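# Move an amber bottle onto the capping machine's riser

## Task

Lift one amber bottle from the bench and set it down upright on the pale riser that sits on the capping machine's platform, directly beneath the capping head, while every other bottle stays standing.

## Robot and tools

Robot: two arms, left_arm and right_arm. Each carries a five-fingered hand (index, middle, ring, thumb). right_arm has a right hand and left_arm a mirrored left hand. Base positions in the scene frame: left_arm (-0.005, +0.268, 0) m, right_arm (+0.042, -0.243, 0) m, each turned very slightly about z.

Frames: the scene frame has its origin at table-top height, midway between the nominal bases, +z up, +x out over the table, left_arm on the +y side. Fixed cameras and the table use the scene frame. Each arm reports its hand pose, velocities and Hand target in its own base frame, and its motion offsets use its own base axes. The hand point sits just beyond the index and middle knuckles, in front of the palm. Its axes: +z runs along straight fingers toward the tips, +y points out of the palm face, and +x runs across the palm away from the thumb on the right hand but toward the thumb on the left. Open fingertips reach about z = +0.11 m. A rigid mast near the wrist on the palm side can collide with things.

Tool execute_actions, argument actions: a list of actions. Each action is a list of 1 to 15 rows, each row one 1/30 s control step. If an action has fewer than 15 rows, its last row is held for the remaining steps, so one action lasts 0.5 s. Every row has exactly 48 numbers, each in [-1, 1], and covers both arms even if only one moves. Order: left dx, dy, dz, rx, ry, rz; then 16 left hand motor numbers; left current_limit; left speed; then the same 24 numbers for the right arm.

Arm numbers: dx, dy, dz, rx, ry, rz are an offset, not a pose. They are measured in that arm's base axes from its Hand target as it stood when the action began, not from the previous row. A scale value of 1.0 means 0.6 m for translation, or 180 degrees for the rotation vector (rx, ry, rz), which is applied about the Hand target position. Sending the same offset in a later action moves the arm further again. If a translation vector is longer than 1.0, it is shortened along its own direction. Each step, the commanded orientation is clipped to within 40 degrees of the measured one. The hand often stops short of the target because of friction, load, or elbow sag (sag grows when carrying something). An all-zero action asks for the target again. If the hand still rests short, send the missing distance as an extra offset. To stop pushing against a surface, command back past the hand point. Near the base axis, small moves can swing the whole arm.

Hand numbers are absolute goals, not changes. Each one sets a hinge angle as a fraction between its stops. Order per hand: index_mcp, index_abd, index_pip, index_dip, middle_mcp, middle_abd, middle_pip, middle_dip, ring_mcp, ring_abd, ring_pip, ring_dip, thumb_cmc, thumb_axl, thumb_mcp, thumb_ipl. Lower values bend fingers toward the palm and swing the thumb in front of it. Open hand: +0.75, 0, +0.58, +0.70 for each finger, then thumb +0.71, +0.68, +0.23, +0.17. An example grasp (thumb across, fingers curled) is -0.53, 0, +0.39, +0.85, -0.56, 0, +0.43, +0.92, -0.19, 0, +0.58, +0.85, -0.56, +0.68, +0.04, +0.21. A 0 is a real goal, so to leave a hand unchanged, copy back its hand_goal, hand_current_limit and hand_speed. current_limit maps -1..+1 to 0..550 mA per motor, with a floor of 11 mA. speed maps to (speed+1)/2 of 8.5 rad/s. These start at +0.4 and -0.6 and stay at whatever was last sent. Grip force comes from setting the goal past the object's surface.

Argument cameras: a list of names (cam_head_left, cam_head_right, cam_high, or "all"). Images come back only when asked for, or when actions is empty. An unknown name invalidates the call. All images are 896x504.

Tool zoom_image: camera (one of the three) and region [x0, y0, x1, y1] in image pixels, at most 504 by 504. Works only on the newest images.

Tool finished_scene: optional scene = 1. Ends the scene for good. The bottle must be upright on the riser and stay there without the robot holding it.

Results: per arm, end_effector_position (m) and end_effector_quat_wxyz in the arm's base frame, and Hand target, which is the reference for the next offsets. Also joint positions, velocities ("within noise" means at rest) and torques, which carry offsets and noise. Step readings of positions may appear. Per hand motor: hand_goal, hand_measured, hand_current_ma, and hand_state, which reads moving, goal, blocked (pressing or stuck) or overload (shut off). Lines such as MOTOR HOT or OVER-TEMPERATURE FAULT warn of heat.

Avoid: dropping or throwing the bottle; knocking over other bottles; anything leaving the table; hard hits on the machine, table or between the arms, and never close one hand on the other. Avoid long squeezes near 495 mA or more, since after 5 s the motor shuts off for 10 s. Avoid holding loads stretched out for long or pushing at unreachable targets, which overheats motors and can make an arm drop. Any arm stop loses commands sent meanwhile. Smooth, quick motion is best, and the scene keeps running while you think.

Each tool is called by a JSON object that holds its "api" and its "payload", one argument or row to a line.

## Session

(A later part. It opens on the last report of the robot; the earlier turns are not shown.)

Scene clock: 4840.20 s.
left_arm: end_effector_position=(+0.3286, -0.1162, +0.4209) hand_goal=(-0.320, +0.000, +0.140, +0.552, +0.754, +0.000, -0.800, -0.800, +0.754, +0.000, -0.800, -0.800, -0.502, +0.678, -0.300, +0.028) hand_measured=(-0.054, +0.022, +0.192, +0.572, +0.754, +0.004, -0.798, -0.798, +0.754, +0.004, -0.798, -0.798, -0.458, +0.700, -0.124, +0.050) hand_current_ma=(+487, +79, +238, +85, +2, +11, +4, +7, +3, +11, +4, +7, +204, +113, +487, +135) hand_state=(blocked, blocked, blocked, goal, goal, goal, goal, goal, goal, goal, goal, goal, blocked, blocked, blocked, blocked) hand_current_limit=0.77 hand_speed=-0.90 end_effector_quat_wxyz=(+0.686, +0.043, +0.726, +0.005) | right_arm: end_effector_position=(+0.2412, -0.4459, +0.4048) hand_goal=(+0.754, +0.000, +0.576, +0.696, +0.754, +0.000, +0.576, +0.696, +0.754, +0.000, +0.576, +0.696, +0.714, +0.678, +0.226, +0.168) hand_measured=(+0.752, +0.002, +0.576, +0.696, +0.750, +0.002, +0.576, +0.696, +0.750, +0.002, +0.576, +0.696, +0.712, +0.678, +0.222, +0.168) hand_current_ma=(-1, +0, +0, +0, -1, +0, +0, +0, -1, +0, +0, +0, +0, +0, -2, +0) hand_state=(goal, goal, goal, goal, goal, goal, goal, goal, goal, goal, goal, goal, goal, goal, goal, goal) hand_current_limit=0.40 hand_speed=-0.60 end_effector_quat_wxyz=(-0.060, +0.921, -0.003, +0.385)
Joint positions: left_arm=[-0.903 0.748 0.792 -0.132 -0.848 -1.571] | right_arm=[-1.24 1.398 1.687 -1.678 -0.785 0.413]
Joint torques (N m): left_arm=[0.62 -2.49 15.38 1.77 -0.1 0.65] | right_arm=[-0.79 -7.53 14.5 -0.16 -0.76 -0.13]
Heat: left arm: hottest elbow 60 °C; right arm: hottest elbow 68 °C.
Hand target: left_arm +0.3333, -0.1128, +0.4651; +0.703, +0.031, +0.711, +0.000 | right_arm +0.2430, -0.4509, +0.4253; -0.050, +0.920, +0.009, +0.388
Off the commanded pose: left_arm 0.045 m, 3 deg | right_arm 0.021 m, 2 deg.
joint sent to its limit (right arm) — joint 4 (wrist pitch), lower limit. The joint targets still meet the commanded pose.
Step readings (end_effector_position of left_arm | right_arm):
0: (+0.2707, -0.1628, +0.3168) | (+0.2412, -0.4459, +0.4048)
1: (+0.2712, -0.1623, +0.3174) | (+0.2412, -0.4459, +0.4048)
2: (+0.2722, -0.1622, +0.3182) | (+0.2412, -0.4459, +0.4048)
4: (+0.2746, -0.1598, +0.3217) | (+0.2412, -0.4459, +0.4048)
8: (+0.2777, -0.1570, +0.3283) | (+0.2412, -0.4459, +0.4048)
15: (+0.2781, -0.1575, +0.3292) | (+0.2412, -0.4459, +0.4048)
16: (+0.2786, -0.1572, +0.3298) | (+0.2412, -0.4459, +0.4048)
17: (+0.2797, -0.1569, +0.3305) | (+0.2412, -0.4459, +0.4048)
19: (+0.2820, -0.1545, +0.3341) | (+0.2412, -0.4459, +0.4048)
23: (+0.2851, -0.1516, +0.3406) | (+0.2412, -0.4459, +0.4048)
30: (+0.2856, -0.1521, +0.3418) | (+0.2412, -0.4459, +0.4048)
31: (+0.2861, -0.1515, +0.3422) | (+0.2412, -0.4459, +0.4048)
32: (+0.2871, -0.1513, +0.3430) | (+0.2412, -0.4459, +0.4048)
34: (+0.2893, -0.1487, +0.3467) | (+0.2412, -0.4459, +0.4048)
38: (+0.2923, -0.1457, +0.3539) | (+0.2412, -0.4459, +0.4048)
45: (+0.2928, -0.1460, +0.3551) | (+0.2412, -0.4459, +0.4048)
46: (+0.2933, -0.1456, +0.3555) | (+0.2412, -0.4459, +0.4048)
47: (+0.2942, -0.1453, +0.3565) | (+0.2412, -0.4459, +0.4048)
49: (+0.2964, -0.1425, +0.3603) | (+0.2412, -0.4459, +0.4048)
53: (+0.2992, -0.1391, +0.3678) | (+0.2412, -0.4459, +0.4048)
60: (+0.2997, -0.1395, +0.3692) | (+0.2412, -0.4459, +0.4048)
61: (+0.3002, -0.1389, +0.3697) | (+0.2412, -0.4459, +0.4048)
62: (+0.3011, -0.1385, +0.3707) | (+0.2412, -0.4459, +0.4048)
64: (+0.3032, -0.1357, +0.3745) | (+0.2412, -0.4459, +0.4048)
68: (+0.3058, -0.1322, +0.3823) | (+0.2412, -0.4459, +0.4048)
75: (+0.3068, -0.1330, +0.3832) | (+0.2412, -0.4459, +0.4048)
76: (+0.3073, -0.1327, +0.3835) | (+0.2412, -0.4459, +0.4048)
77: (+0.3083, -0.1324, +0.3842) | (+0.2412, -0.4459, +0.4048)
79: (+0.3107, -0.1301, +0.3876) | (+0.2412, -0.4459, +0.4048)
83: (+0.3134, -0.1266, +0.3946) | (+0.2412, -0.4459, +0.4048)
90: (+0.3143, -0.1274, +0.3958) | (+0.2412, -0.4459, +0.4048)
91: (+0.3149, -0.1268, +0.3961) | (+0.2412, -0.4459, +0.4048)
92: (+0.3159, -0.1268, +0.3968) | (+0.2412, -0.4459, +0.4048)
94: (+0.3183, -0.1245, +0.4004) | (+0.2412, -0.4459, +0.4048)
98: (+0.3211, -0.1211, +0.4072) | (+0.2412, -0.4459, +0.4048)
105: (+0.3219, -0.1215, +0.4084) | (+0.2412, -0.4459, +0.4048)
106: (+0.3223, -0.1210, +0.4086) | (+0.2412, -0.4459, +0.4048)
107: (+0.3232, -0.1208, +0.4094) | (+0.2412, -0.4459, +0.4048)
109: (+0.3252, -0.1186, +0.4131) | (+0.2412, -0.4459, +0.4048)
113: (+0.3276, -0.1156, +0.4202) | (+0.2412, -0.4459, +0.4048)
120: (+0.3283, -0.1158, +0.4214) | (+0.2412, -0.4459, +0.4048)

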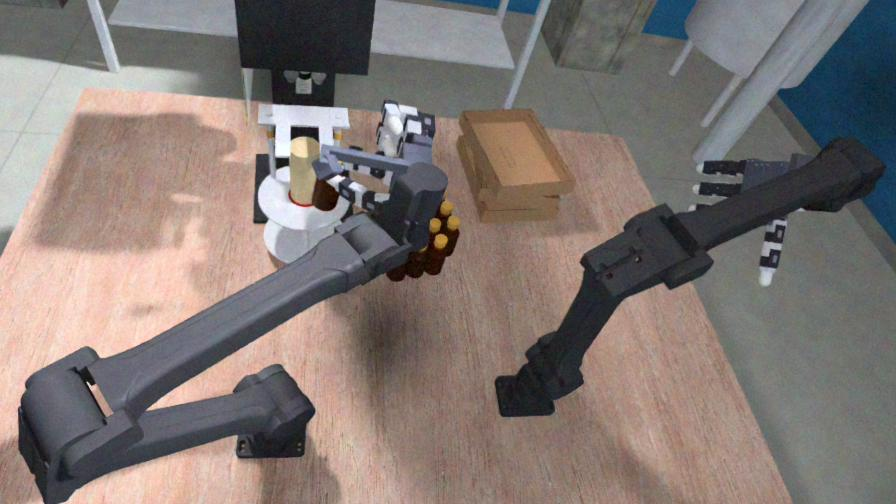

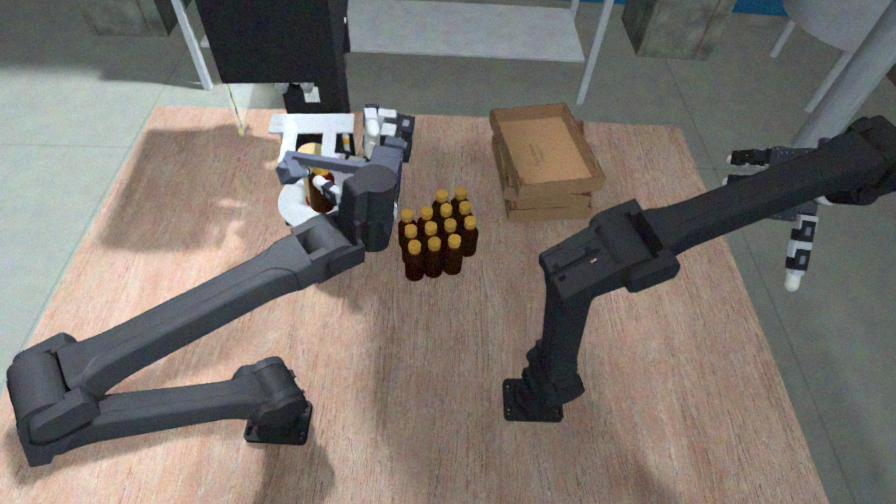

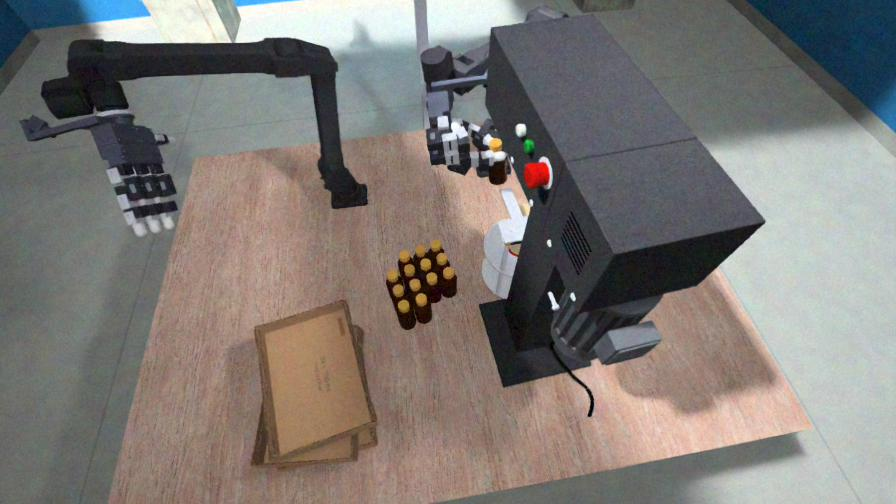

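{"api": "zoom_image", "payload": {
  "camera": "cam_head_left",
  "region": [260, 100, 400, 240]
}}

{"api": "zoom_image", "payload": {
  "camera": "cam_head_right",
  "region": [260, 100, 400, 240]
}}

{"api": "zoom_image", "payload": {
  "camera": "cam_high",
  "region": [460, 120, 560, 230]
}}

Scaled by 3.600 from the camera's 896x504 image, which has a finer 1280x720 frame.

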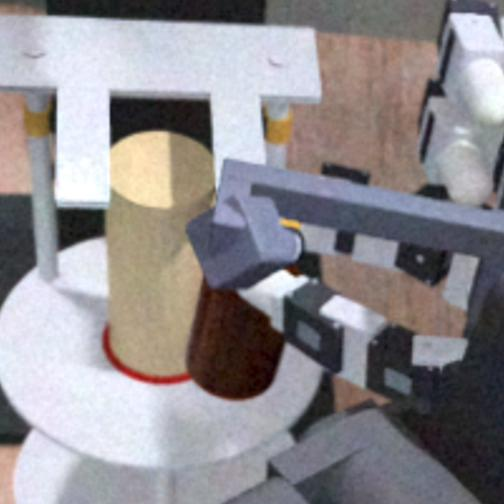

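Scaled by 3.600 from the camera's 896x504 image, which has a finer 1280x720 frame.

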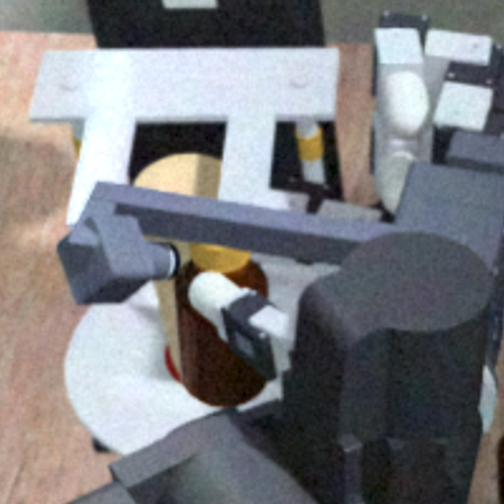

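Scaled by 4.582 from the camera's 896x504 image, which has a finer 1280x720 frame.

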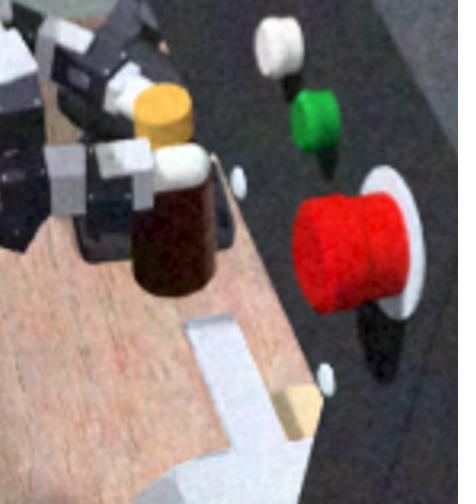

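{"api": "execute_actions", "payload": {
  "actions": [
    [[0.0058,0.0183,0.0133,-0.0067,-0.0022,0.0044,-0.32,0,0.139,0.551,0.754,0,-0.8,-0.8,0.754,0,-0.8,-0.8,-0.503,0.678,-0.3,0.027,0.77,-0.9,0,0,0,0,0,0,0.754,0,0.576,0.696,0.754,0,0.576,0.696,0.754,0,0.576,0.696,0.714,0.678,0.226,0.168,0.4,-0.6]],
    [[0.0058,0.0183,0.0133,-0.0067,-0.0022,0.0044,-0.32,0,0.139,0.551,0.754,0,-0.8,-0.8,0.754,0,-0.8,-0.8,-0.503,0.678,-0.3,0.027,0.77,-0.9,0,0,0,0,0,0,0.754,0,0.576,0.696,0.754,0,0.576,0.696,0.754,0,0.576,0.696,0.714,0.678,0.226,0.168,0.4,-0.6]],
    [[0.0058,0.0183,0.0133,-0.0067,-0.0022,0.0044,-0.32,0,0.139,0.551,0.754,0,-0.8,-0.8,0.754,0,-0.8,-0.8,-0.503,0.678,-0.3,0.027,0.77,-0.9,0,0,0,0,0,0,0.754,0,0.576,0.696,0.754,0,0.576,0.696,0.754,0,0.576,0.696,0.714,0.678,0.226,0.168,0.4,-0.6]],
    [[0.0058,0.0183,0.0133,-0.0067,-0.0022,0.0044,-0.32,0,0.139,0.551,0.754,0,-0.8,-0.8,0.754,0,-0.8,-0.8,-0.503,0.678,-0.3,0.027,0.77,-0.9,0,0,0,0,0,0,0.754,0,0.576,0.696,0.754,0,0.576,0.696,0.754,0,0.576,0.696,0.714,0.678,0.226,0.168,0.4,-0.6]],
    [[0.0058,0.0183,0.0133,-0.0067,-0.0022,0.0044,-0.32,0,0.139,0.551,0.754,0,-0.8,-0.8,0.754,0,-0.8,-0.8,-0.503,0.678,-0.3,0.027,0.77,-0.9,0,0,0,0,0,0,0.754,0,0.576,0.696,0.754,0,0.576,0.696,0.754,0,0.576,0.696,0.714,0.678,0.226,0.168,0.4,-0.6]]
  ],
  "cameras": ["all"]
}}

{"api": "zoom_image", "payload": {
  "camera": "cam_high",
  "region": [470, 110, 550, 220]
}}

{"api": "zoom_image", "payload": {
  "camera": "cam_head_left",
  "region": [260, 120, 360, 220]
}}

{"api": "zoom_image", "payload": {
  "camera": "cam_head_right",
  "region": [260, 120, 360, 220]
}}

Scene clock: 5028.77 s.
left_arm: end_effector_position=(+0.3532, -0.0666, +0.4537) hand_goal=(-0.320, +0.000, +0.140, +0.552, +0.754, +0.000, -0.800, -0.800, +0.754, +0.000, -0.800, -0.800, -0.502, +0.678, -0.300, +0.028) hand_measured=(-0.054, +0.022, +0.192, +0.572, +0.756, +0.004, -0.798, -0.798, +0.756, +0.004, -0.798, -0.798, -0.454, +0.700, -0.126, +0.050) hand_current_ma=(+487, +79, +238, +85, +4, +11, +4, +7, +5, +11, +4, +7, +216, +119, +487, +135) hand_state=(blocked, blocked, blocked, goal, goal, goal, goal, goal, goal, goal, goal, goal, blocked, blocked, blocked, blocked) hand_current_limit=0.77 hand_speed=-0.90 end_effector_quat_wxyz=(+0.691, -0.012, +0.723, +0.001) | right_arm: end_effector_position=(+0.2412, -0.4459, +0.4048) hand_goal=(+0.754, +0.000, +0.576, +0.696, +0.754, +0.000, +0.576, +0.696, +0.754, +0.000, +0.576, +0.696, +0.714, +0.678, +0.226, +0.168) hand_measured=(+0.752, +0.002, +0.576, +0.696, +0.750, +0.002, +0.576, +0.696, +0.750, +0.002, +0.576, +0.696, +0.712, +0.678, +0.222, +0.168) hand_current_ma=(-1, +0, +0, +0, -1, +0, +0, +0, -1, +0, +0, +0, +0, +0, -2, +0) hand_state=(goal, goal, goal, goal, goal, goal, goal, goal, goal, goal, goal, goal, goal, goal, goal, goal) hand_current_limit=0.40 hand_speed=-0.60 end_effector_quat_wxyz=(-0.060, +0.921, -0.003, +0.385)
Joint positions: left_arm=[-0.7 0.737 0.881 -0.205 -0.717 -1.625] | right_arm=[-1.24 1.398 1.687 -1.678 -0.785 0.413]
Joint torques (N m): left_arm=[0.56 -3.6 15.65 2.02 -0.05 0.49] | right_arm=[-0.79 -7.47 14.52 -0.18 -0.76 -0.13]
Heat: left arm: hottest elbow 66 °C; right arm: hottest elbow 68 °C.
Hand target: left_arm +0.3507, -0.0579, +0.5049; +0.715, -0.031, +0.698, -0.012 | right_arm +0.2430, -0.4509, +0.4253; -0.050, +0.920, +0.009, +0.388
Off the commanded pose: left_arm 0.052 m, 5 deg | right_arm 0.021 m, 2 deg.
joint sent to its limit (right arm) — joint 4 (wrist pitch), lower limit. The joint targets still meet the commanded pose.
Step readings (end_effector_position of left_arm | right_arm):
0: (+0.3286, -0.1162, +0.4209) | (+0.2412, -0.4459, +0.4048)
1: (+0.3293, -0.1160, +0.4209) | (+0.2412, -0.4459, +0.4048)
2: (+0.3305, -0.1158, +0.4211) | (+0.2412, -0.4459, +0.4048)
4: (+0.3325, -0.1125, +0.4219) | (+0.2412, -0.4459, +0.4048)
8: (+0.3343, -0.1072, +0.4240) | (+0.2412, -0.4459, +0.4048)
15: (+0.3347, -0.1071, +0.4246) | (+0.2412, -0.4459, +0.4048)
16: (+0.3353, -0.1069, +0.4247) | (+0.2412, -0.4459, +0.4048)
17: (+0.3364, -0.1068, +0.4251) | (+0.2412, -0.4459, +0.4048)
19: (+0.3382, -0.1035, +0.4265) | (+0.2412, -0.4459, +0.4048)
23: (+0.3397, -0.0981, +0.4306) | (+0.2412, -0.4459, +0.4048)
30: (+0.3401, -0.0980, +0.4314) | (+0.2412, -0.4459, +0.4048)
31: (+0.3408, -0.0978, +0.4315) | (+0.2412, -0.4459, +0.4048)
32: (+0.3417, -0.0975, +0.4317) | (+0.2412, -0.4459, +0.4048)
34: (+0.3431, -0.0938, +0.4333) | (+0.2412, -0.4459, +0.4048)
38: (+0.3441, -0.0876, +0.4375) | (+0.2412, -0.4459, +0.4048)
45: (+0.3445, -0.0875, +0.4393) | (+0.2412, -0.4459, +0.4048)
46: (+0.3450, -0.0873, +0.4395) | (+0.2412, -0.4459, +0.4048)
47: (+0.3460, -0.0870, +0.4397) | (+0.2412, -0.4459, +0.4048)
49: (+0.3475, -0.0834, +0.4412) | (+0.2412, -0.4459, +0.4048)
53: (+0.3486, -0.0773, +0.4450) | (+0.2412, -0.4459, +0.4048)
60: (+0.3489, -0.0771, +0.4463) | (+0.2412, -0.4459, +0.4048)
61: (+0.3495, -0.0769, +0.4463) | (+0.2412, -0.4459, +0.4048)
62: (+0.3506, -0.0768, +0.4467) | (+0.2412, -0.4459, +0.4048)
64: (+0.3520, -0.0729, +0.4481) | (+0.2412, -0.4459, +0.4048)
68: (+0.3529, -0.0667, +0.4525) | (+0.2412, -0.4459, +0.4048)
75: (+0.3533, -0.0666, +0.4538) | (+0.2412, -0.4459, +0.4048)

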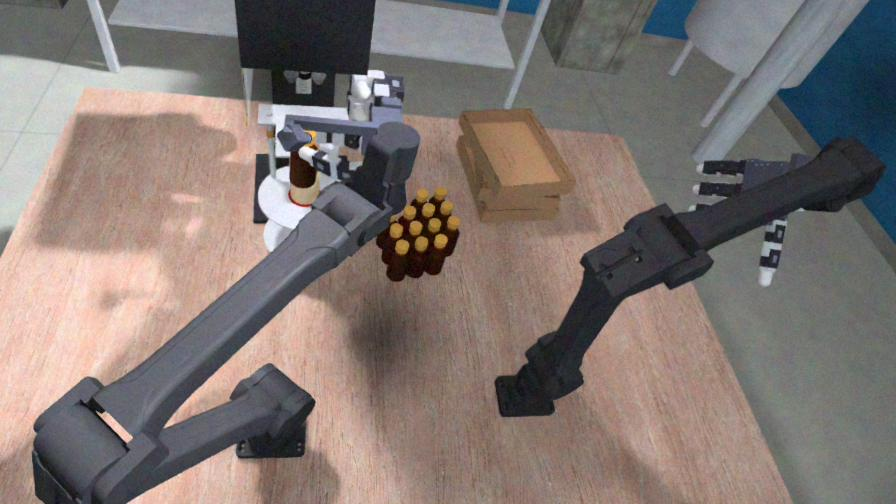

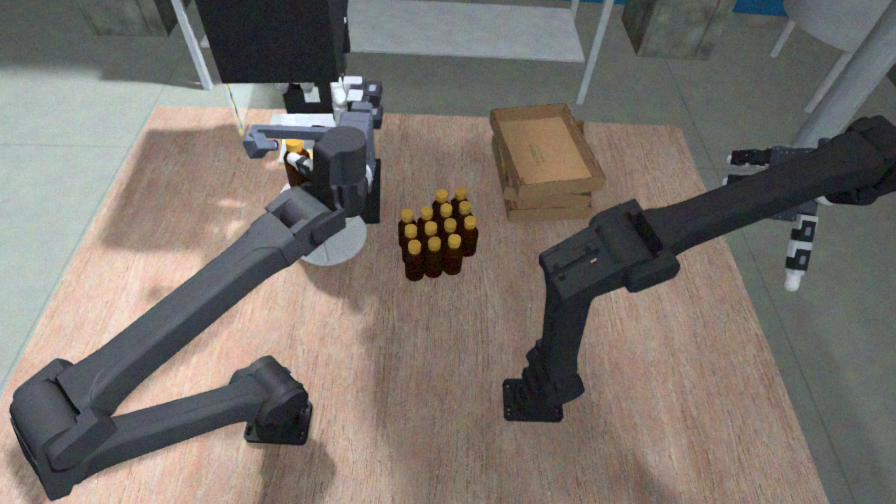

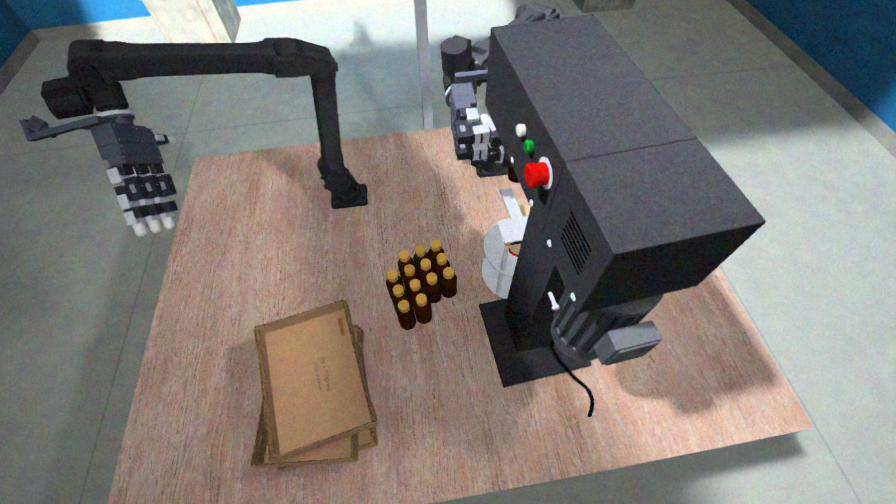

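Scaled by 4.582 from the camera's 896x504 image, which has a finer 1280x720 frame.

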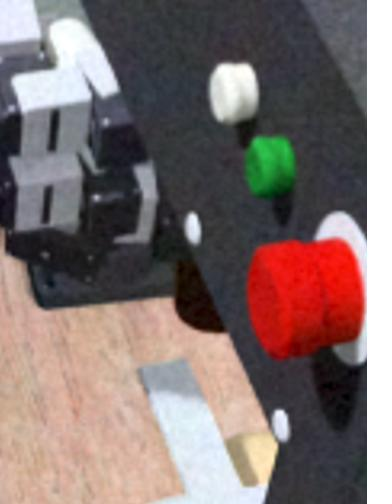

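Scaled by 5.040 from the camera's 896x504 image, which has a finer 1280x720 frame.

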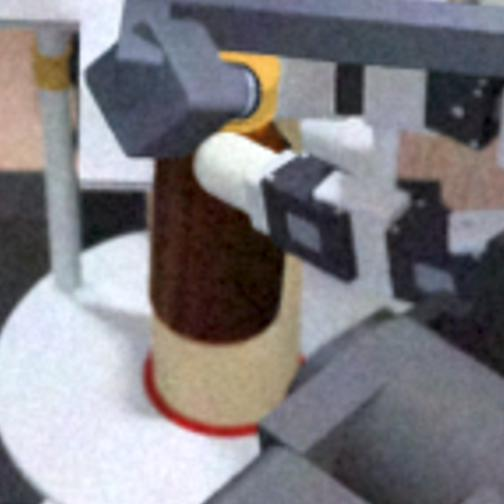

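Scaled by 5.040 from the camera's 896x504 image, which has a finer 1280x720 frame.

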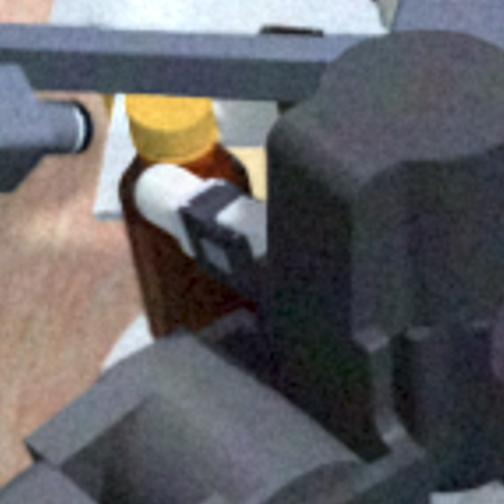

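{"api": "execute_actions", "payload": {
  "actions": [
    [[0.0067,0.0,0.010,0,0,0,-0.32,0,0.139,0.551,0.754,0,-0.8,-0.8,0.754,0,-0.8,-0.8,-0.503,0.678,-0.3,0.027,0.77,-0.9,0,0,0,0,0,0,0.754,0,0.576,0.696,0.754,0,0.576,0.696,0.754,0,0.576,0.696,0.714,0.678,0.226,0.168,0.4,-0.6]],
    [[0.015,0.0004,0.002,0,0,0,-0.32,0,0.139,0.551,0.754,0,-0.8,-0.8,0.754,0,-0.8,-0.8,-0.503,0.678,-0.3,0.027,0.77,-0.9,0,0,0,0,0,0,0.754,0,0.576,0.696,0.754,0,0.576,0.696,0.754,0,0.576,0.696,0.714,0.678,0.226,0.168,0.4,-0.6]],
    [[0.015,0.0004,0.002,0,0,0,-0.32,0,0.139,0.551,0.754,0,-0.8,-0.8,0.754,0,-0.8,-0.8,-0.503,0.678,-0.3,0.027,0.77,-0.9,0,0,0,0,0,0,0.754,0,0.576,0.696,0.754,0,0.576,0.696,0.754,0,0.576,0.696,0.714,0.678,0.226,0.168,0.4,-0.6]]
  ],
  "cameras": ["cam_head_left", "cam_high", "cam_head_right"]
}}

{"api": "zoom_image", "payload": {
  "camera": "cam_head_left",
  "region": [250, 100, 350, 200]
}}

{"api": "zoom_image", "payload": {
  "camera": "cam_head_right",
  "region": [250, 100, 350, 200]
}}

{"api": "zoom_image", "payload": {
  "camera": "cam_high",
  "region": [480, 130, 560, 230]
}}

Scene clock: 5085.90 s.
left_arm: end_effector_position=(+0.3709, -0.0640, +0.4616) hand_goal=(-0.320, +0.000, +0.140, +0.552, +0.754, +0.000, -0.800, -0.800, +0.754, +0.000, -0.800, -0.800, -0.502, +0.678, -0.300, +0.028) hand_measured=(-0.054, +0.022, +0.192, +0.572, +0.754, +0.004, -0.798, -0.798, +0.756, +0.004, -0.798, -0.798, -0.454, +0.700, -0.126, +0.050) hand_current_ma=(+487, +79, +238, +85, +4, +11, +4, +7, +4, +11, +4, +7, +218, +120, +487, +135) hand_state=(blocked, blocked, blocked, goal, goal, goal, goal, goal, goal, goal, goal, goal, blocked, blocked, blocked, blocked) hand_current_limit=0.77 hand_speed=-0.90 end_effector_quat_wxyz=(+0.688, -0.012, +0.725, +0.000) | right_arm: end_effector_position=(+0.2412, -0.4459, +0.4048) hand_goal=(+0.754, +0.000, +0.576, +0.696, +0.754, +0.000, +0.576, +0.696, +0.754, +0.000, +0.576, +0.696, +0.714, +0.678, +0.226, +0.168) hand_measured=(+0.752, +0.002, +0.576, +0.696, +0.750, +0.002, +0.576, +0.696, +0.750, +0.002, +0.576, +0.696, +0.712, +0.678, +0.222, +0.168) hand_current_ma=(-1, +0, +0, +0, -1, +0, +0, +0, -1, +0, +0, +0, +0, +0, -2, +0) hand_state=(goal, goal, goal, goal, goal, goal, goal, goal, goal, goal, goal, goal, goal, goal, goal, goal) hand_current_limit=0.40 hand_speed=-0.60 end_effector_quat_wxyz=(-0.060, +0.921, -0.003, +0.385)
Joint positions: left_arm=[-0.646 0.776 0.922 -0.213 -0.66 -1.629] | right_arm=[-1.24 1.398 1.687 -1.678 -0.785 0.413]
Joint torques (N m): left_arm=[0.85 -3.14 15.83 2.74 -0.09 0.47] | right_arm=[-0.73 -7.47 14.5 -0.18 -0.76 -0.13]
Heat: left arm: hottest elbow 65 °C; right arm: hottest elbow 68 °C.
Hand target: left_arm +0.3727, -0.0574, +0.5134; +0.715, -0.031, +0.698, -0.012 | right_arm +0.2430, -0.4509, +0.4253; -0.050, +0.920, +0.009, +0.388
Off the commanded pose: left_arm 0.052 m, 5 deg | right_arm 0.021 m, 2 deg.
joint sent to its limit (right arm) — joint 4 (wrist pitch), lower limit. The joint targets still meet the commanded pose.
Step readings (end_effector_position of left_arm | right_arm):
0: (+0.3532, -0.0666, +0.4537) | (+0.2412, -0.4459, +0.4048)
1: (+0.3534, -0.0667, +0.4540) | (+0.2412, -0.4459, +0.4048)
2: (+0.3536, -0.0667, +0.4547) | (+0.2412, -0.4459, +0.4048)
4: (+0.3538, -0.0665, +0.4573) | (+0.2412, -0.4459, +0.4048)
8: (+0.3538, -0.0657, +0.4626) | (+0.2412, -0.4459, +0.4048)
15: (+0.3538, -0.0654, +0.4642) | (+0.2412, -0.4459, +0.4048)
16: (+0.3547, -0.0663, +0.4642) | (+0.2412, -0.4459, +0.4048)
17: (+0.3561, -0.0664, +0.4644) | (+0.2412, -0.4459, +0.4048)
19: (+0.3593, -0.0657, +0.4644) | (+0.2412, -0.4459, +0.4048)
23: (+0.3625, -0.0644, +0.4625) | (+0.2412, -0.4459, +0.4048)
30: (+0.3628, -0.0644, +0.4622) | (+0.2412, -0.4459, +0.4048)
31: (+0.3638, -0.0650, +0.4622) | (+0.2412, -0.4459, +0.4048)
32: (+0.3650, -0.0652, +0.4625) | (+0.2412, -0.4459, +0.4048)
34: (+0.3678, -0.0651, +0.4629) | (+0.2412, -0.4459, +0.4048)
38: (+0.3706, -0.0642, +0.4619) | (+0.2412, -0.4459, +0.4048)
45: (+0.3709, -0.0640, +0.4616) | (+0.2412, -0.4459, +0.4048)

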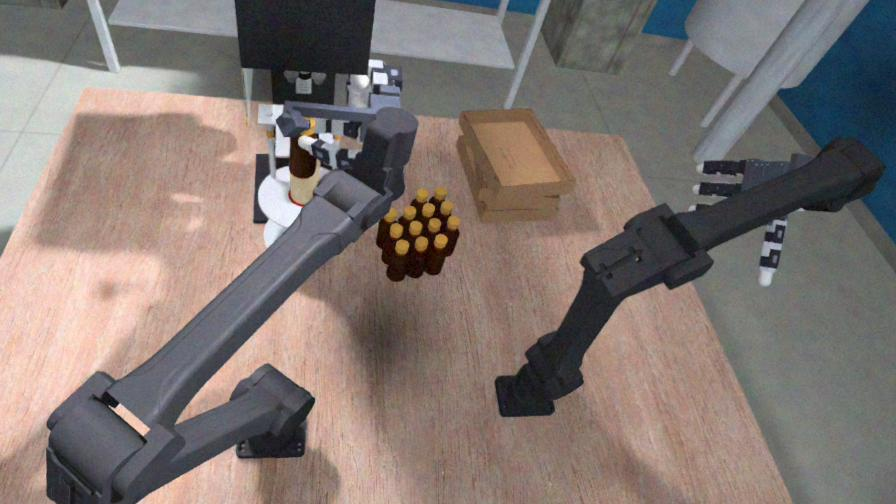

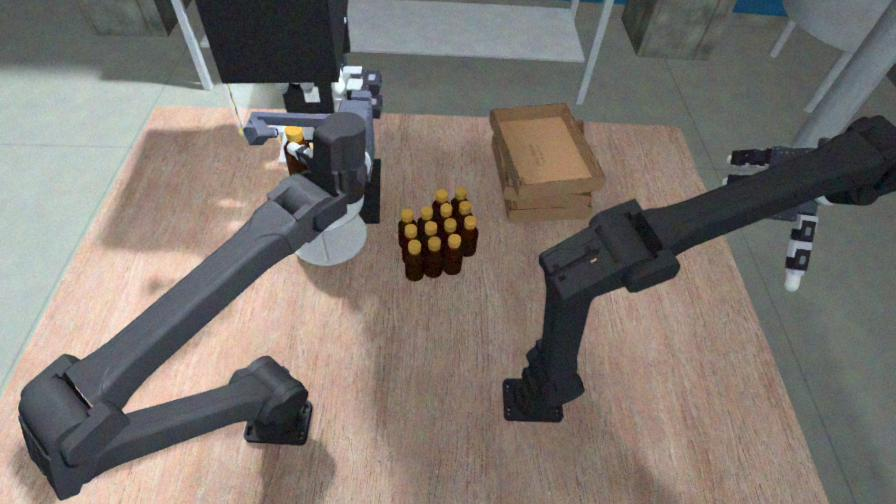

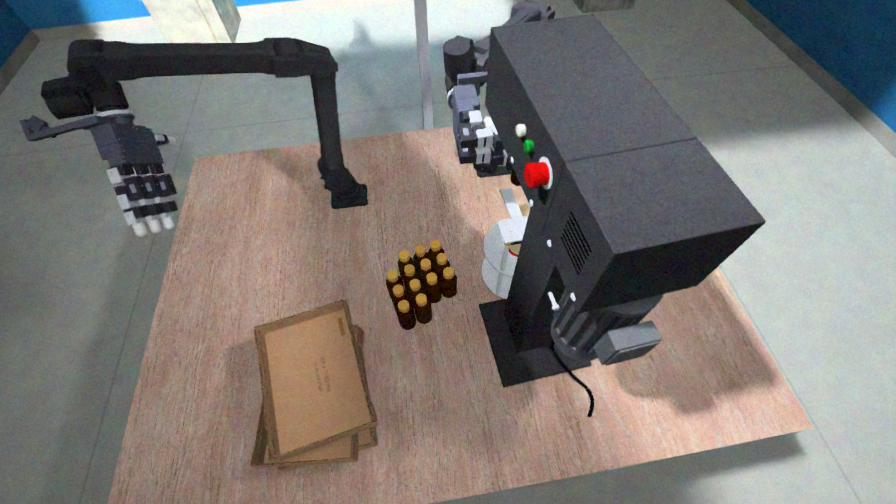

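Scaled by 5.040 from the camera's 896x504 image, which has a finer 1280x720 frame.

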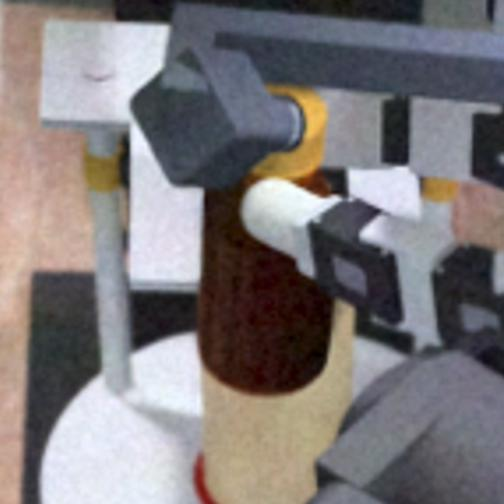

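Scaled by 5.040 from the camera's 896x504 image, which has a finer 1280x720 frame.

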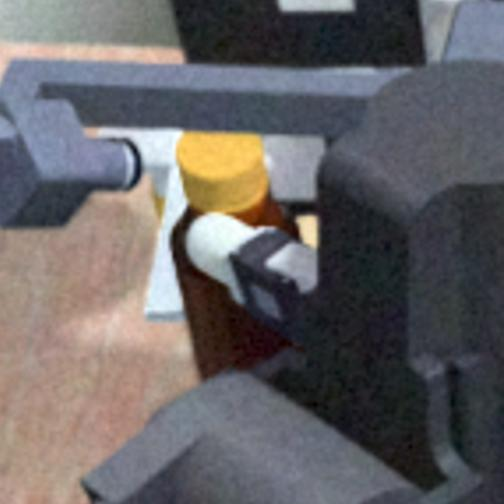

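Scaled by 5.040 from the camera's 896x504 image, which has a finer 1280x720 frame.

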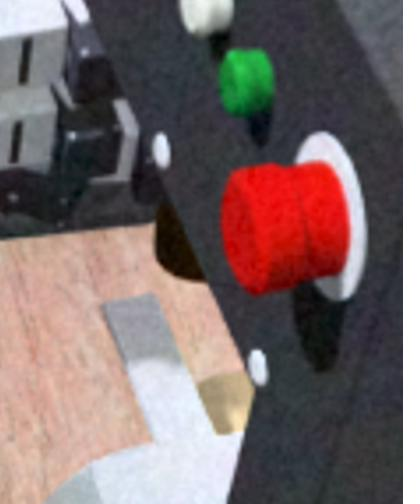

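{"api": "execute_actions", "payload": {
  "actions": [
    [[0.015,-0.002,0.003,0,0,0,-0.32,0,0.139,0.551,0.754,0,-0.8,-0.8,0.754,0,-0.8,-0.8,-0.503,0.678,-0.3,0.027,0.77,-0.9,0,0,0,0,0,0,0.754,0,0.576,0.696,0.754,0,0.576,0.696,0.754,0,0.576,0.696,0.714,0.678,0.226,0.168,0.4,-0.6]],
    [[0.015,-0.002,0.003,0,0,0,-0.32,0,0.139,0.551,0.754,0,-0.8,-0.8,0.754,0,-0.8,-0.8,-0.503,0.678,-0.3,0.027,0.77,-0.9,0,0,0,0,0,0,0.754,0,0.576,0.696,0.754,0,0.576,0.696,0.754,0,0.576,0.696,0.714,0.678,0.226,0.168,0.4,-0.6]]
  ],
  "cameras": ["cam_head_left", "cam_high", "cam_head_right"]
}}

{"api": "zoom_image", "payload": {
  "camera": "cam_head_left",
  "region": [260, 110, 340, 190]
}}

{"api": "zoom_image", "payload": {
  "camera": "cam_head_right",
  "region": [250, 100, 330, 180]
}}

{"api": "zoom_image", "payload": {
  "camera": "cam_high",
  "region": [480, 150, 560, 230]
}}

Scene clock: 5157.97 s.
left_arm: end_effector_position=(+0.3874, -0.0661, +0.4619) hand_goal=(-0.320, +0.000, +0.140, +0.552, +0.754, +0.000, -0.800, -0.800, +0.754, +0.000, -0.800, -0.800, -0.502, +0.678, -0.300, +0.028) hand_measured=(-0.054, +0.022, +0.192, +0.572, +0.754, +0.004, -0.798, -0.798, +0.756, +0.004, -0.798, -0.798, -0.454, +0.700, -0.126, +0.050) hand_current_ma=(+487, +79, +238, +85, +4, +11, +4, +7, +4, +11, +4, +7, +218, +120, +487, +135) hand_state=(blocked, blocked, blocked, goal, goal, goal, goal, goal, goal, goal, goal, goal, blocked, blocked, blocked, blocked) hand_current_limit=0.77 hand_speed=-0.90 end_effector_quat_wxyz=(+0.683, -0.009, +0.730, +0.002) | right_arm: end_effector_position=(+0.2412, -0.4459, +0.4048) hand_goal=(+0.754, +0.000, +0.576, +0.696, +0.754, +0.000, +0.576, +0.696, +0.754, +0.000, +0.576, +0.696, +0.714, +0.678, +0.226, +0.168) hand_measured=(+0.752, +0.002, +0.576, +0.696, +0.750, +0.002, +0.576, +0.696, +0.750, +0.002, +0.576, +0.696, +0.712, +0.678, +0.222, +0.168) hand_current_ma=(-1, +0, +0, +0, -1, +0, +0, +0, -1, +0, +0, +0, +0, +0, -2, +0) hand_state=(goal, goal, goal, goal, goal, goal, goal, goal, goal, goal, goal, goal, goal, goal, goal, goal) hand_current_limit=0.40 hand_speed=-0.60 end_effector_quat_wxyz=(-0.060, +0.921, -0.003, +0.385)
Joint positions: left_arm=[-0.614 0.821 0.95 -0.213 -0.628 -1.63] | right_arm=[-1.24 1.398 1.687 -1.678 -0.785 0.413]
Joint torques (N m): left_arm=[0.85 -3.78 15.9 3.45 -0.05 0.47] | right_arm=[-0.73 -7.53 14.52 -0.18 -0.77 -0.13]
Heat: left arm: hottest elbow 75 °C; right arm: hottest elbow 68 °C.
Hand target: left_arm +0.3907, -0.0598, +0.5171; +0.715, -0.031, +0.698, -0.012 | right_arm +0.2430, -0.4509, +0.4253; -0.050, +0.920, +0.009, +0.388
Off the commanded pose: left_arm 0.055 m, 6 deg | right_arm 0.021 m, 2 deg.
joint sent to its limit (right arm) — joint 4 (wrist pitch), lower limit. The joint targets still meet the commanded pose.
Step readings (end_effector_position of left_arm | right_arm):
0: (+0.3709, -0.0640, +0.4616) | (+0.2412, -0.4459, +0.4048)
1: (+0.3717, -0.0645, +0.4616) | (+0.2412, -0.4459, +0.4048)
2: (+0.3728, -0.0644, +0.4620) | (+0.2412, -0.4459, +0.4048)
4: (+0.3758, -0.0651, +0.4628) | (+0.2412, -0.4459, +0.4048)
8: (+0.3789, -0.0653, +0.4620) | (+0.2412, -0.4459, +0.4048)
15: (+0.3793, -0.0652, +0.4616) | (+0.2412, -0.4459, +0.4048)
16: (+0.3799, -0.0657, +0.4618) | (+0.2412, -0.4459, +0.4048)
17: (+0.3811, -0.0659, +0.4622) | (+0.2412, -0.4459, +0.4048)
19: (+0.3840, -0.0663, +0.4628) | (+0.2412, -0.4459, +0.4048)
23: (+0.3871, -0.0661, +0.4621) | (+0.2412, -0.4459, +0.4048)
30: (+0.3874, -0.0661, +0.4619) | (+0.2412, -0.4459, +0.4048)

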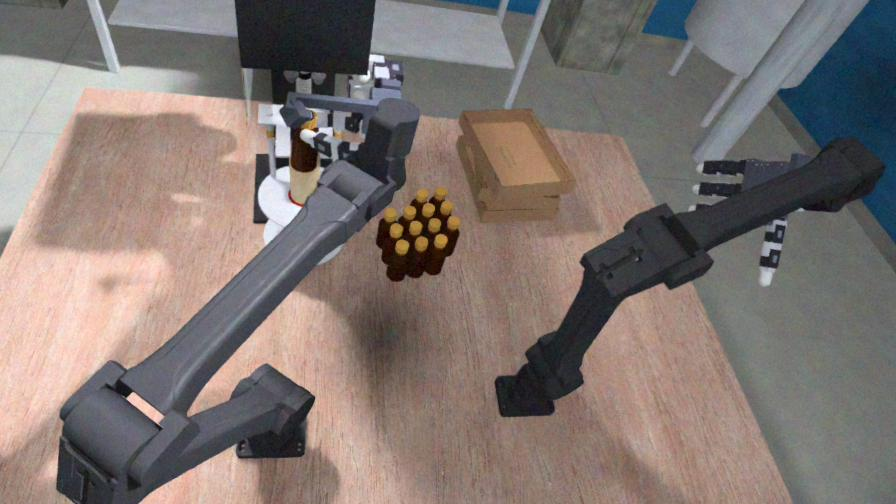

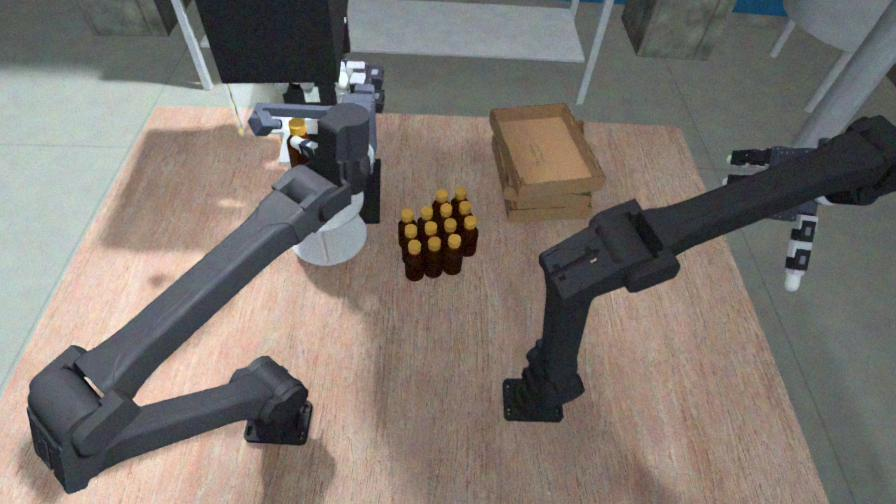

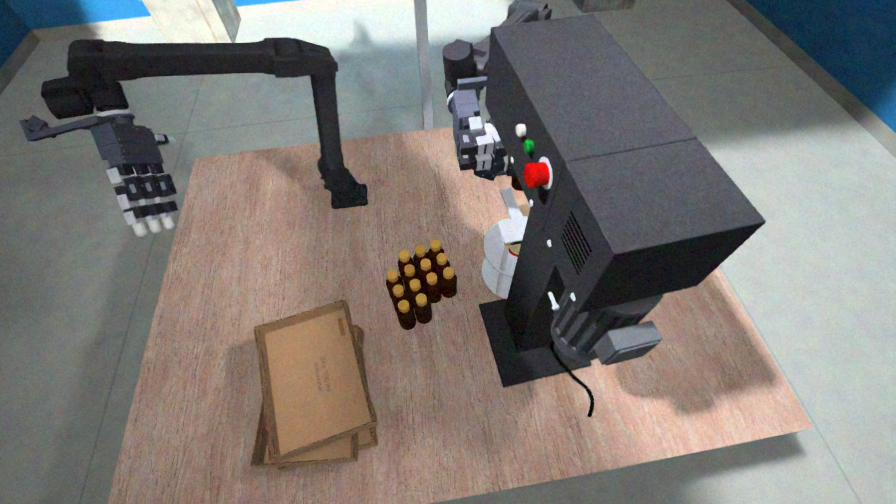

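Scaled by 6.300 from the camera's 896x504 image, which has a finer 1280x720 frame.

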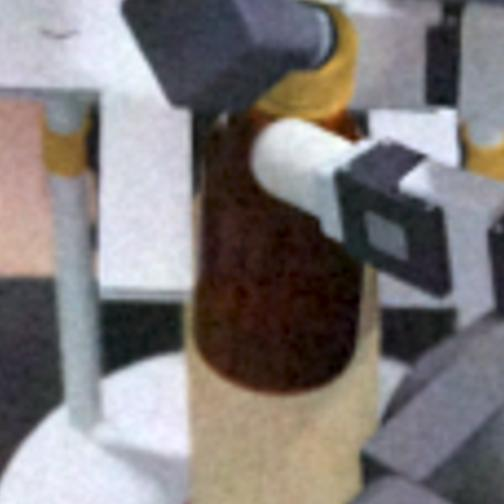

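Scaled by 6.300 from the camera's 896x504 image, which has a finer 1280x720 frame.

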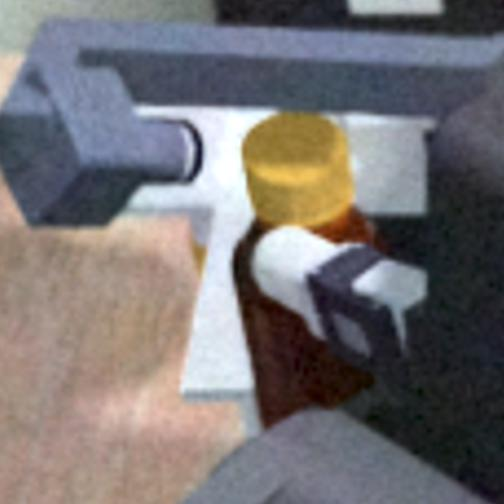

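Scaled by 6.300 from the camera's 896x504 image, which has a finer 1280x720 frame.

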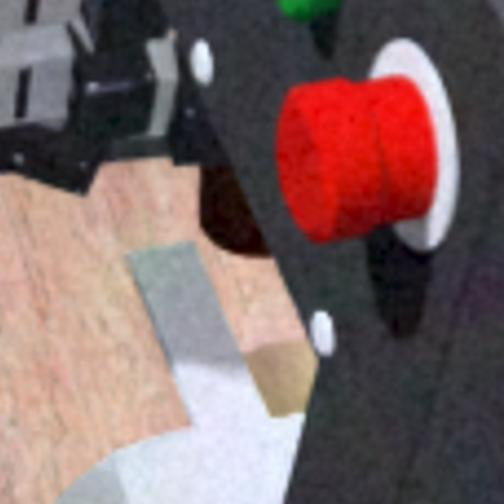

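{"api": "execute_actions", "payload": {
  "actions": [
    [[0.010,-0.004,0.003,0,0,0,-0.32,0,0.139,0.551,0.754,0,-0.8,-0.8,0.754,0,-0.8,-0.8,-0.503,0.678,-0.3,0.027,0.77,-0.9,0,0,0,0,0,0,0.754,0,0.576,0.696,0.754,0,0.576,0.696,0.754,0,0.576,0.696,0.714,0.678,0.226,0.168,0.4,-0.6]],
    [[0.013,-0.001,0.003,0,0,0,-0.32,0,0.139,0.551,0.754,0,-0.8,-0.8,0.754,0,-0.8,-0.8,-0.503,0.678,-0.3,0.027,0.77,-0.9,0,0,0,0,0,0,0.754,0,0.576,0.696,0.754,0,0.576,0.696,0.754,0,0.576,0.696,0.714,0.678,0.226,0.168,0.4,-0.6]]
  ],
  "cameras": ["cam_head_left", "cam_high", "cam_head_right"]
}}

{"api": "zoom_image", "payload": {
  "camera": "cam_head_left",
  "region": [260, 100, 340, 180]
}}

{"api": "zoom_image", "payload": {
  "camera": "cam_head_right",
  "region": [250, 100, 330, 180]
}}

{"api": "zoom_image", "payload": {
  "camera": "cam_high",
  "region": [480, 150, 560, 230]
}}

Scene clock: 5188.80 s.
left_arm: end_effector_position=(+0.4000, -0.0684, +0.4632) hand_goal=(-0.320, +0.000, +0.140, +0.552, +0.754, +0.000, -0.800, -0.800, +0.754, +0.000, -0.800, -0.800, -0.502, +0.678, -0.300, +0.028) hand_measured=(-0.054, +0.022, +0.192, +0.572, +0.754, +0.004, -0.798, -0.798, +0.756, +0.004, -0.798, -0.798, -0.454, +0.700, -0.126, +0.050) hand_current_ma=(+487, +79, +238, +85, +4, +11, +4, +7, +4, +11, +4, +7, +218, +120, +487, +135) hand_state=(blocked, blocked, blocked, goal, goal, goal, goal, goal, goal, goal, goal, goal, blocked, blocked, blocked, blocked) hand_current_limit=0.77 hand_speed=-0.90 end_effector_quat_wxyz=(+0.680, -0.009, +0.733, +0.003) | right_arm: end_effector_position=(+0.2412, -0.4459, +0.4048) hand_goal=(+0.754, +0.000, +0.576, +0.696, +0.754, +0.000, +0.576, +0.696, +0.754, +0.000, +0.576, +0.696, +0.714, +0.678, +0.226, +0.168) hand_measured=(+0.752, +0.002, +0.576, +0.696, +0.750, +0.002, +0.576, +0.696, +0.750, +0.002, +0.576, +0.696, +0.712, +0.678, +0.222, +0.168) hand_current_ma=(-1, +0, +0, +0, -1, +0, +0, +0, -1, +0, +0, +0, +0, +0, -2, +0) hand_state=(goal, goal, goal, goal, goal, goal, goal, goal, goal, goal, goal, goal, goal, goal, goal, goal) hand_current_limit=0.40 hand_speed=-0.60 end_effector_quat_wxyz=(-0.060, +0.921, -0.003, +0.385)
Joint positions: left_arm=[-0.594 0.856 0.976 -0.212 -0.609 -1.63] | right_arm=[-1.24 1.398 1.687 -1.678 -0.785 0.413]
Joint torques (N m): left_arm=[0.79 -4.25 15.92 3.81 -0.06 0.48] | right_arm=[-0.73 -7.59 14.5 -0.17 -0.76 -0.13]
Heat: left arm: hottest elbow 76 °C; right arm: hottest elbow 68 °C.
Hand target: left_arm +0.4045, -0.0627, +0.5205; +0.715, -0.031, +0.698, -0.012 | right_arm +0.2430, -0.4509, +0.4253; -0.050, +0.920, +0.009, +0.388
Off the commanded pose: left_arm 0.058 m, 7 deg | right_arm 0.021 m, 2 deg.
joint sent to its limit (right arm) — joint 4 (wrist pitch), lower limit. The joint targets still meet the commanded pose.
Step readings (end_effector_position of left_arm | right_arm):
0: (+0.3874, -0.0661, +0.4619) | (+0.2412, -0.4459, +0.4048)
1: (+0.3878, -0.0663, +0.4619) | (+0.2412, -0.4459, +0.4048)
2: (+0.3884, -0.0663, +0.4623) | (+0.2412, -0.4459, +0.4048)
4: (+0.3902, -0.0673, +0.4632) | (+0.2412, -0.4459, +0.4048)
8: (+0.3923, -0.0687, +0.4628) | (+0.2412, -0.4459, +0.4048)
15: (+0.3925, -0.0684, +0.4627) | (+0.2412, -0.4459, +0.4048)
16: (+0.3932, -0.0689, +0.4627) | (+0.2412, -0.4459, +0.4048)
17: (+0.3942, -0.0691, +0.4632) | (+0.2412, -0.4459, +0.4048)
19: (+0.3969, -0.0691, +0.4640) | (+0.2412, -0.4459, +0.4048)
23: (+0.3998, -0.0686, +0.4635) | (+0.2412, -0.4459, +0.4048)
30: (+0.4000, -0.0684, +0.4632) | (+0.2412, -0.4459, +0.4048)

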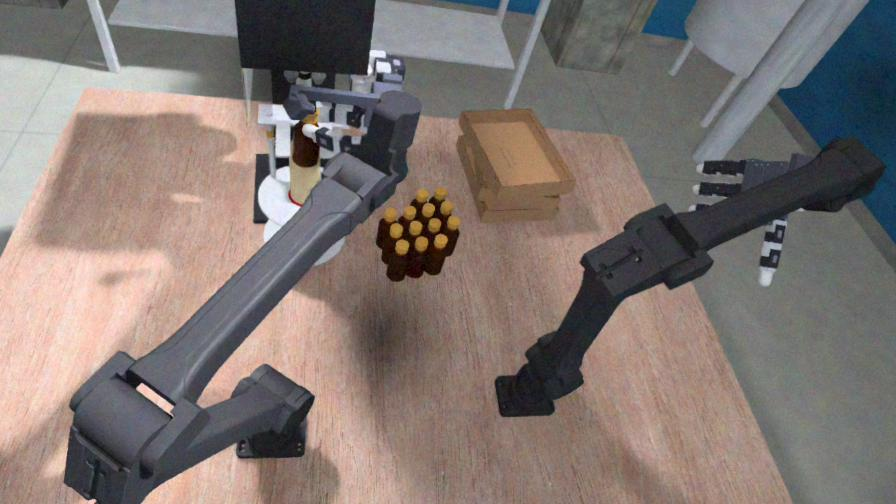

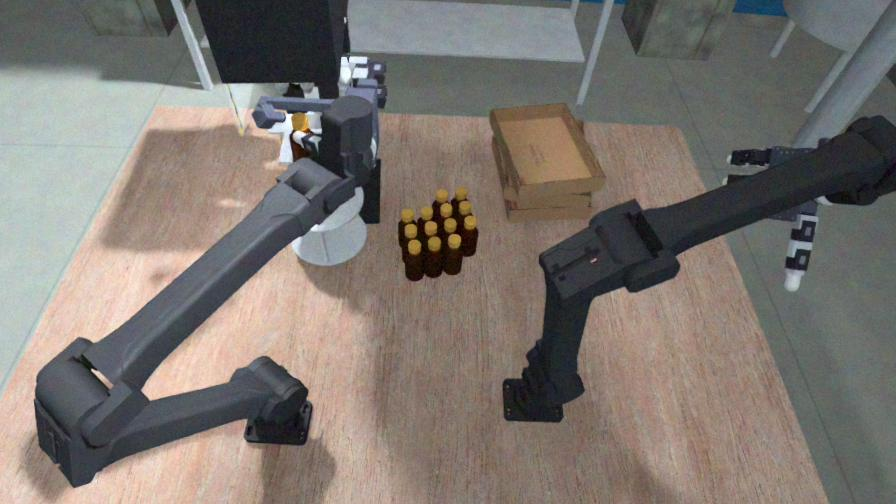

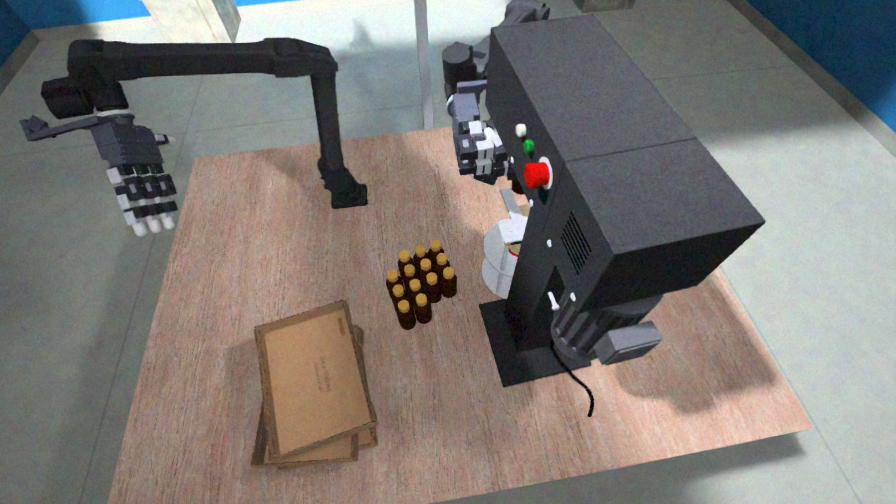

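Scaled by 6.300 from the camera's 896x504 image, which has a finer 1280x720 frame.

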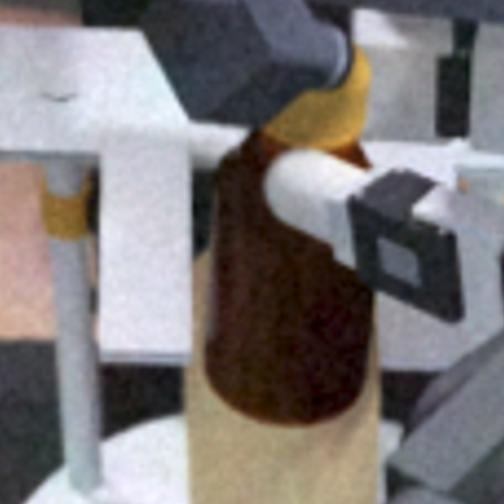

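Scaled by 6.300 from the camera's 896x504 image, which has a finer 1280x720 frame.

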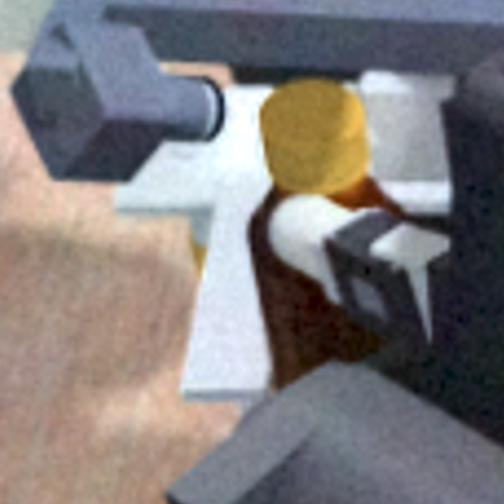

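Scaled by 6.300 from the camera's 896x504 image, which has a finer 1280x720 frame.

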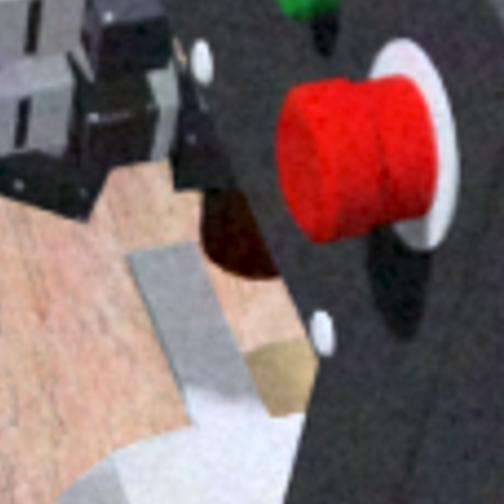

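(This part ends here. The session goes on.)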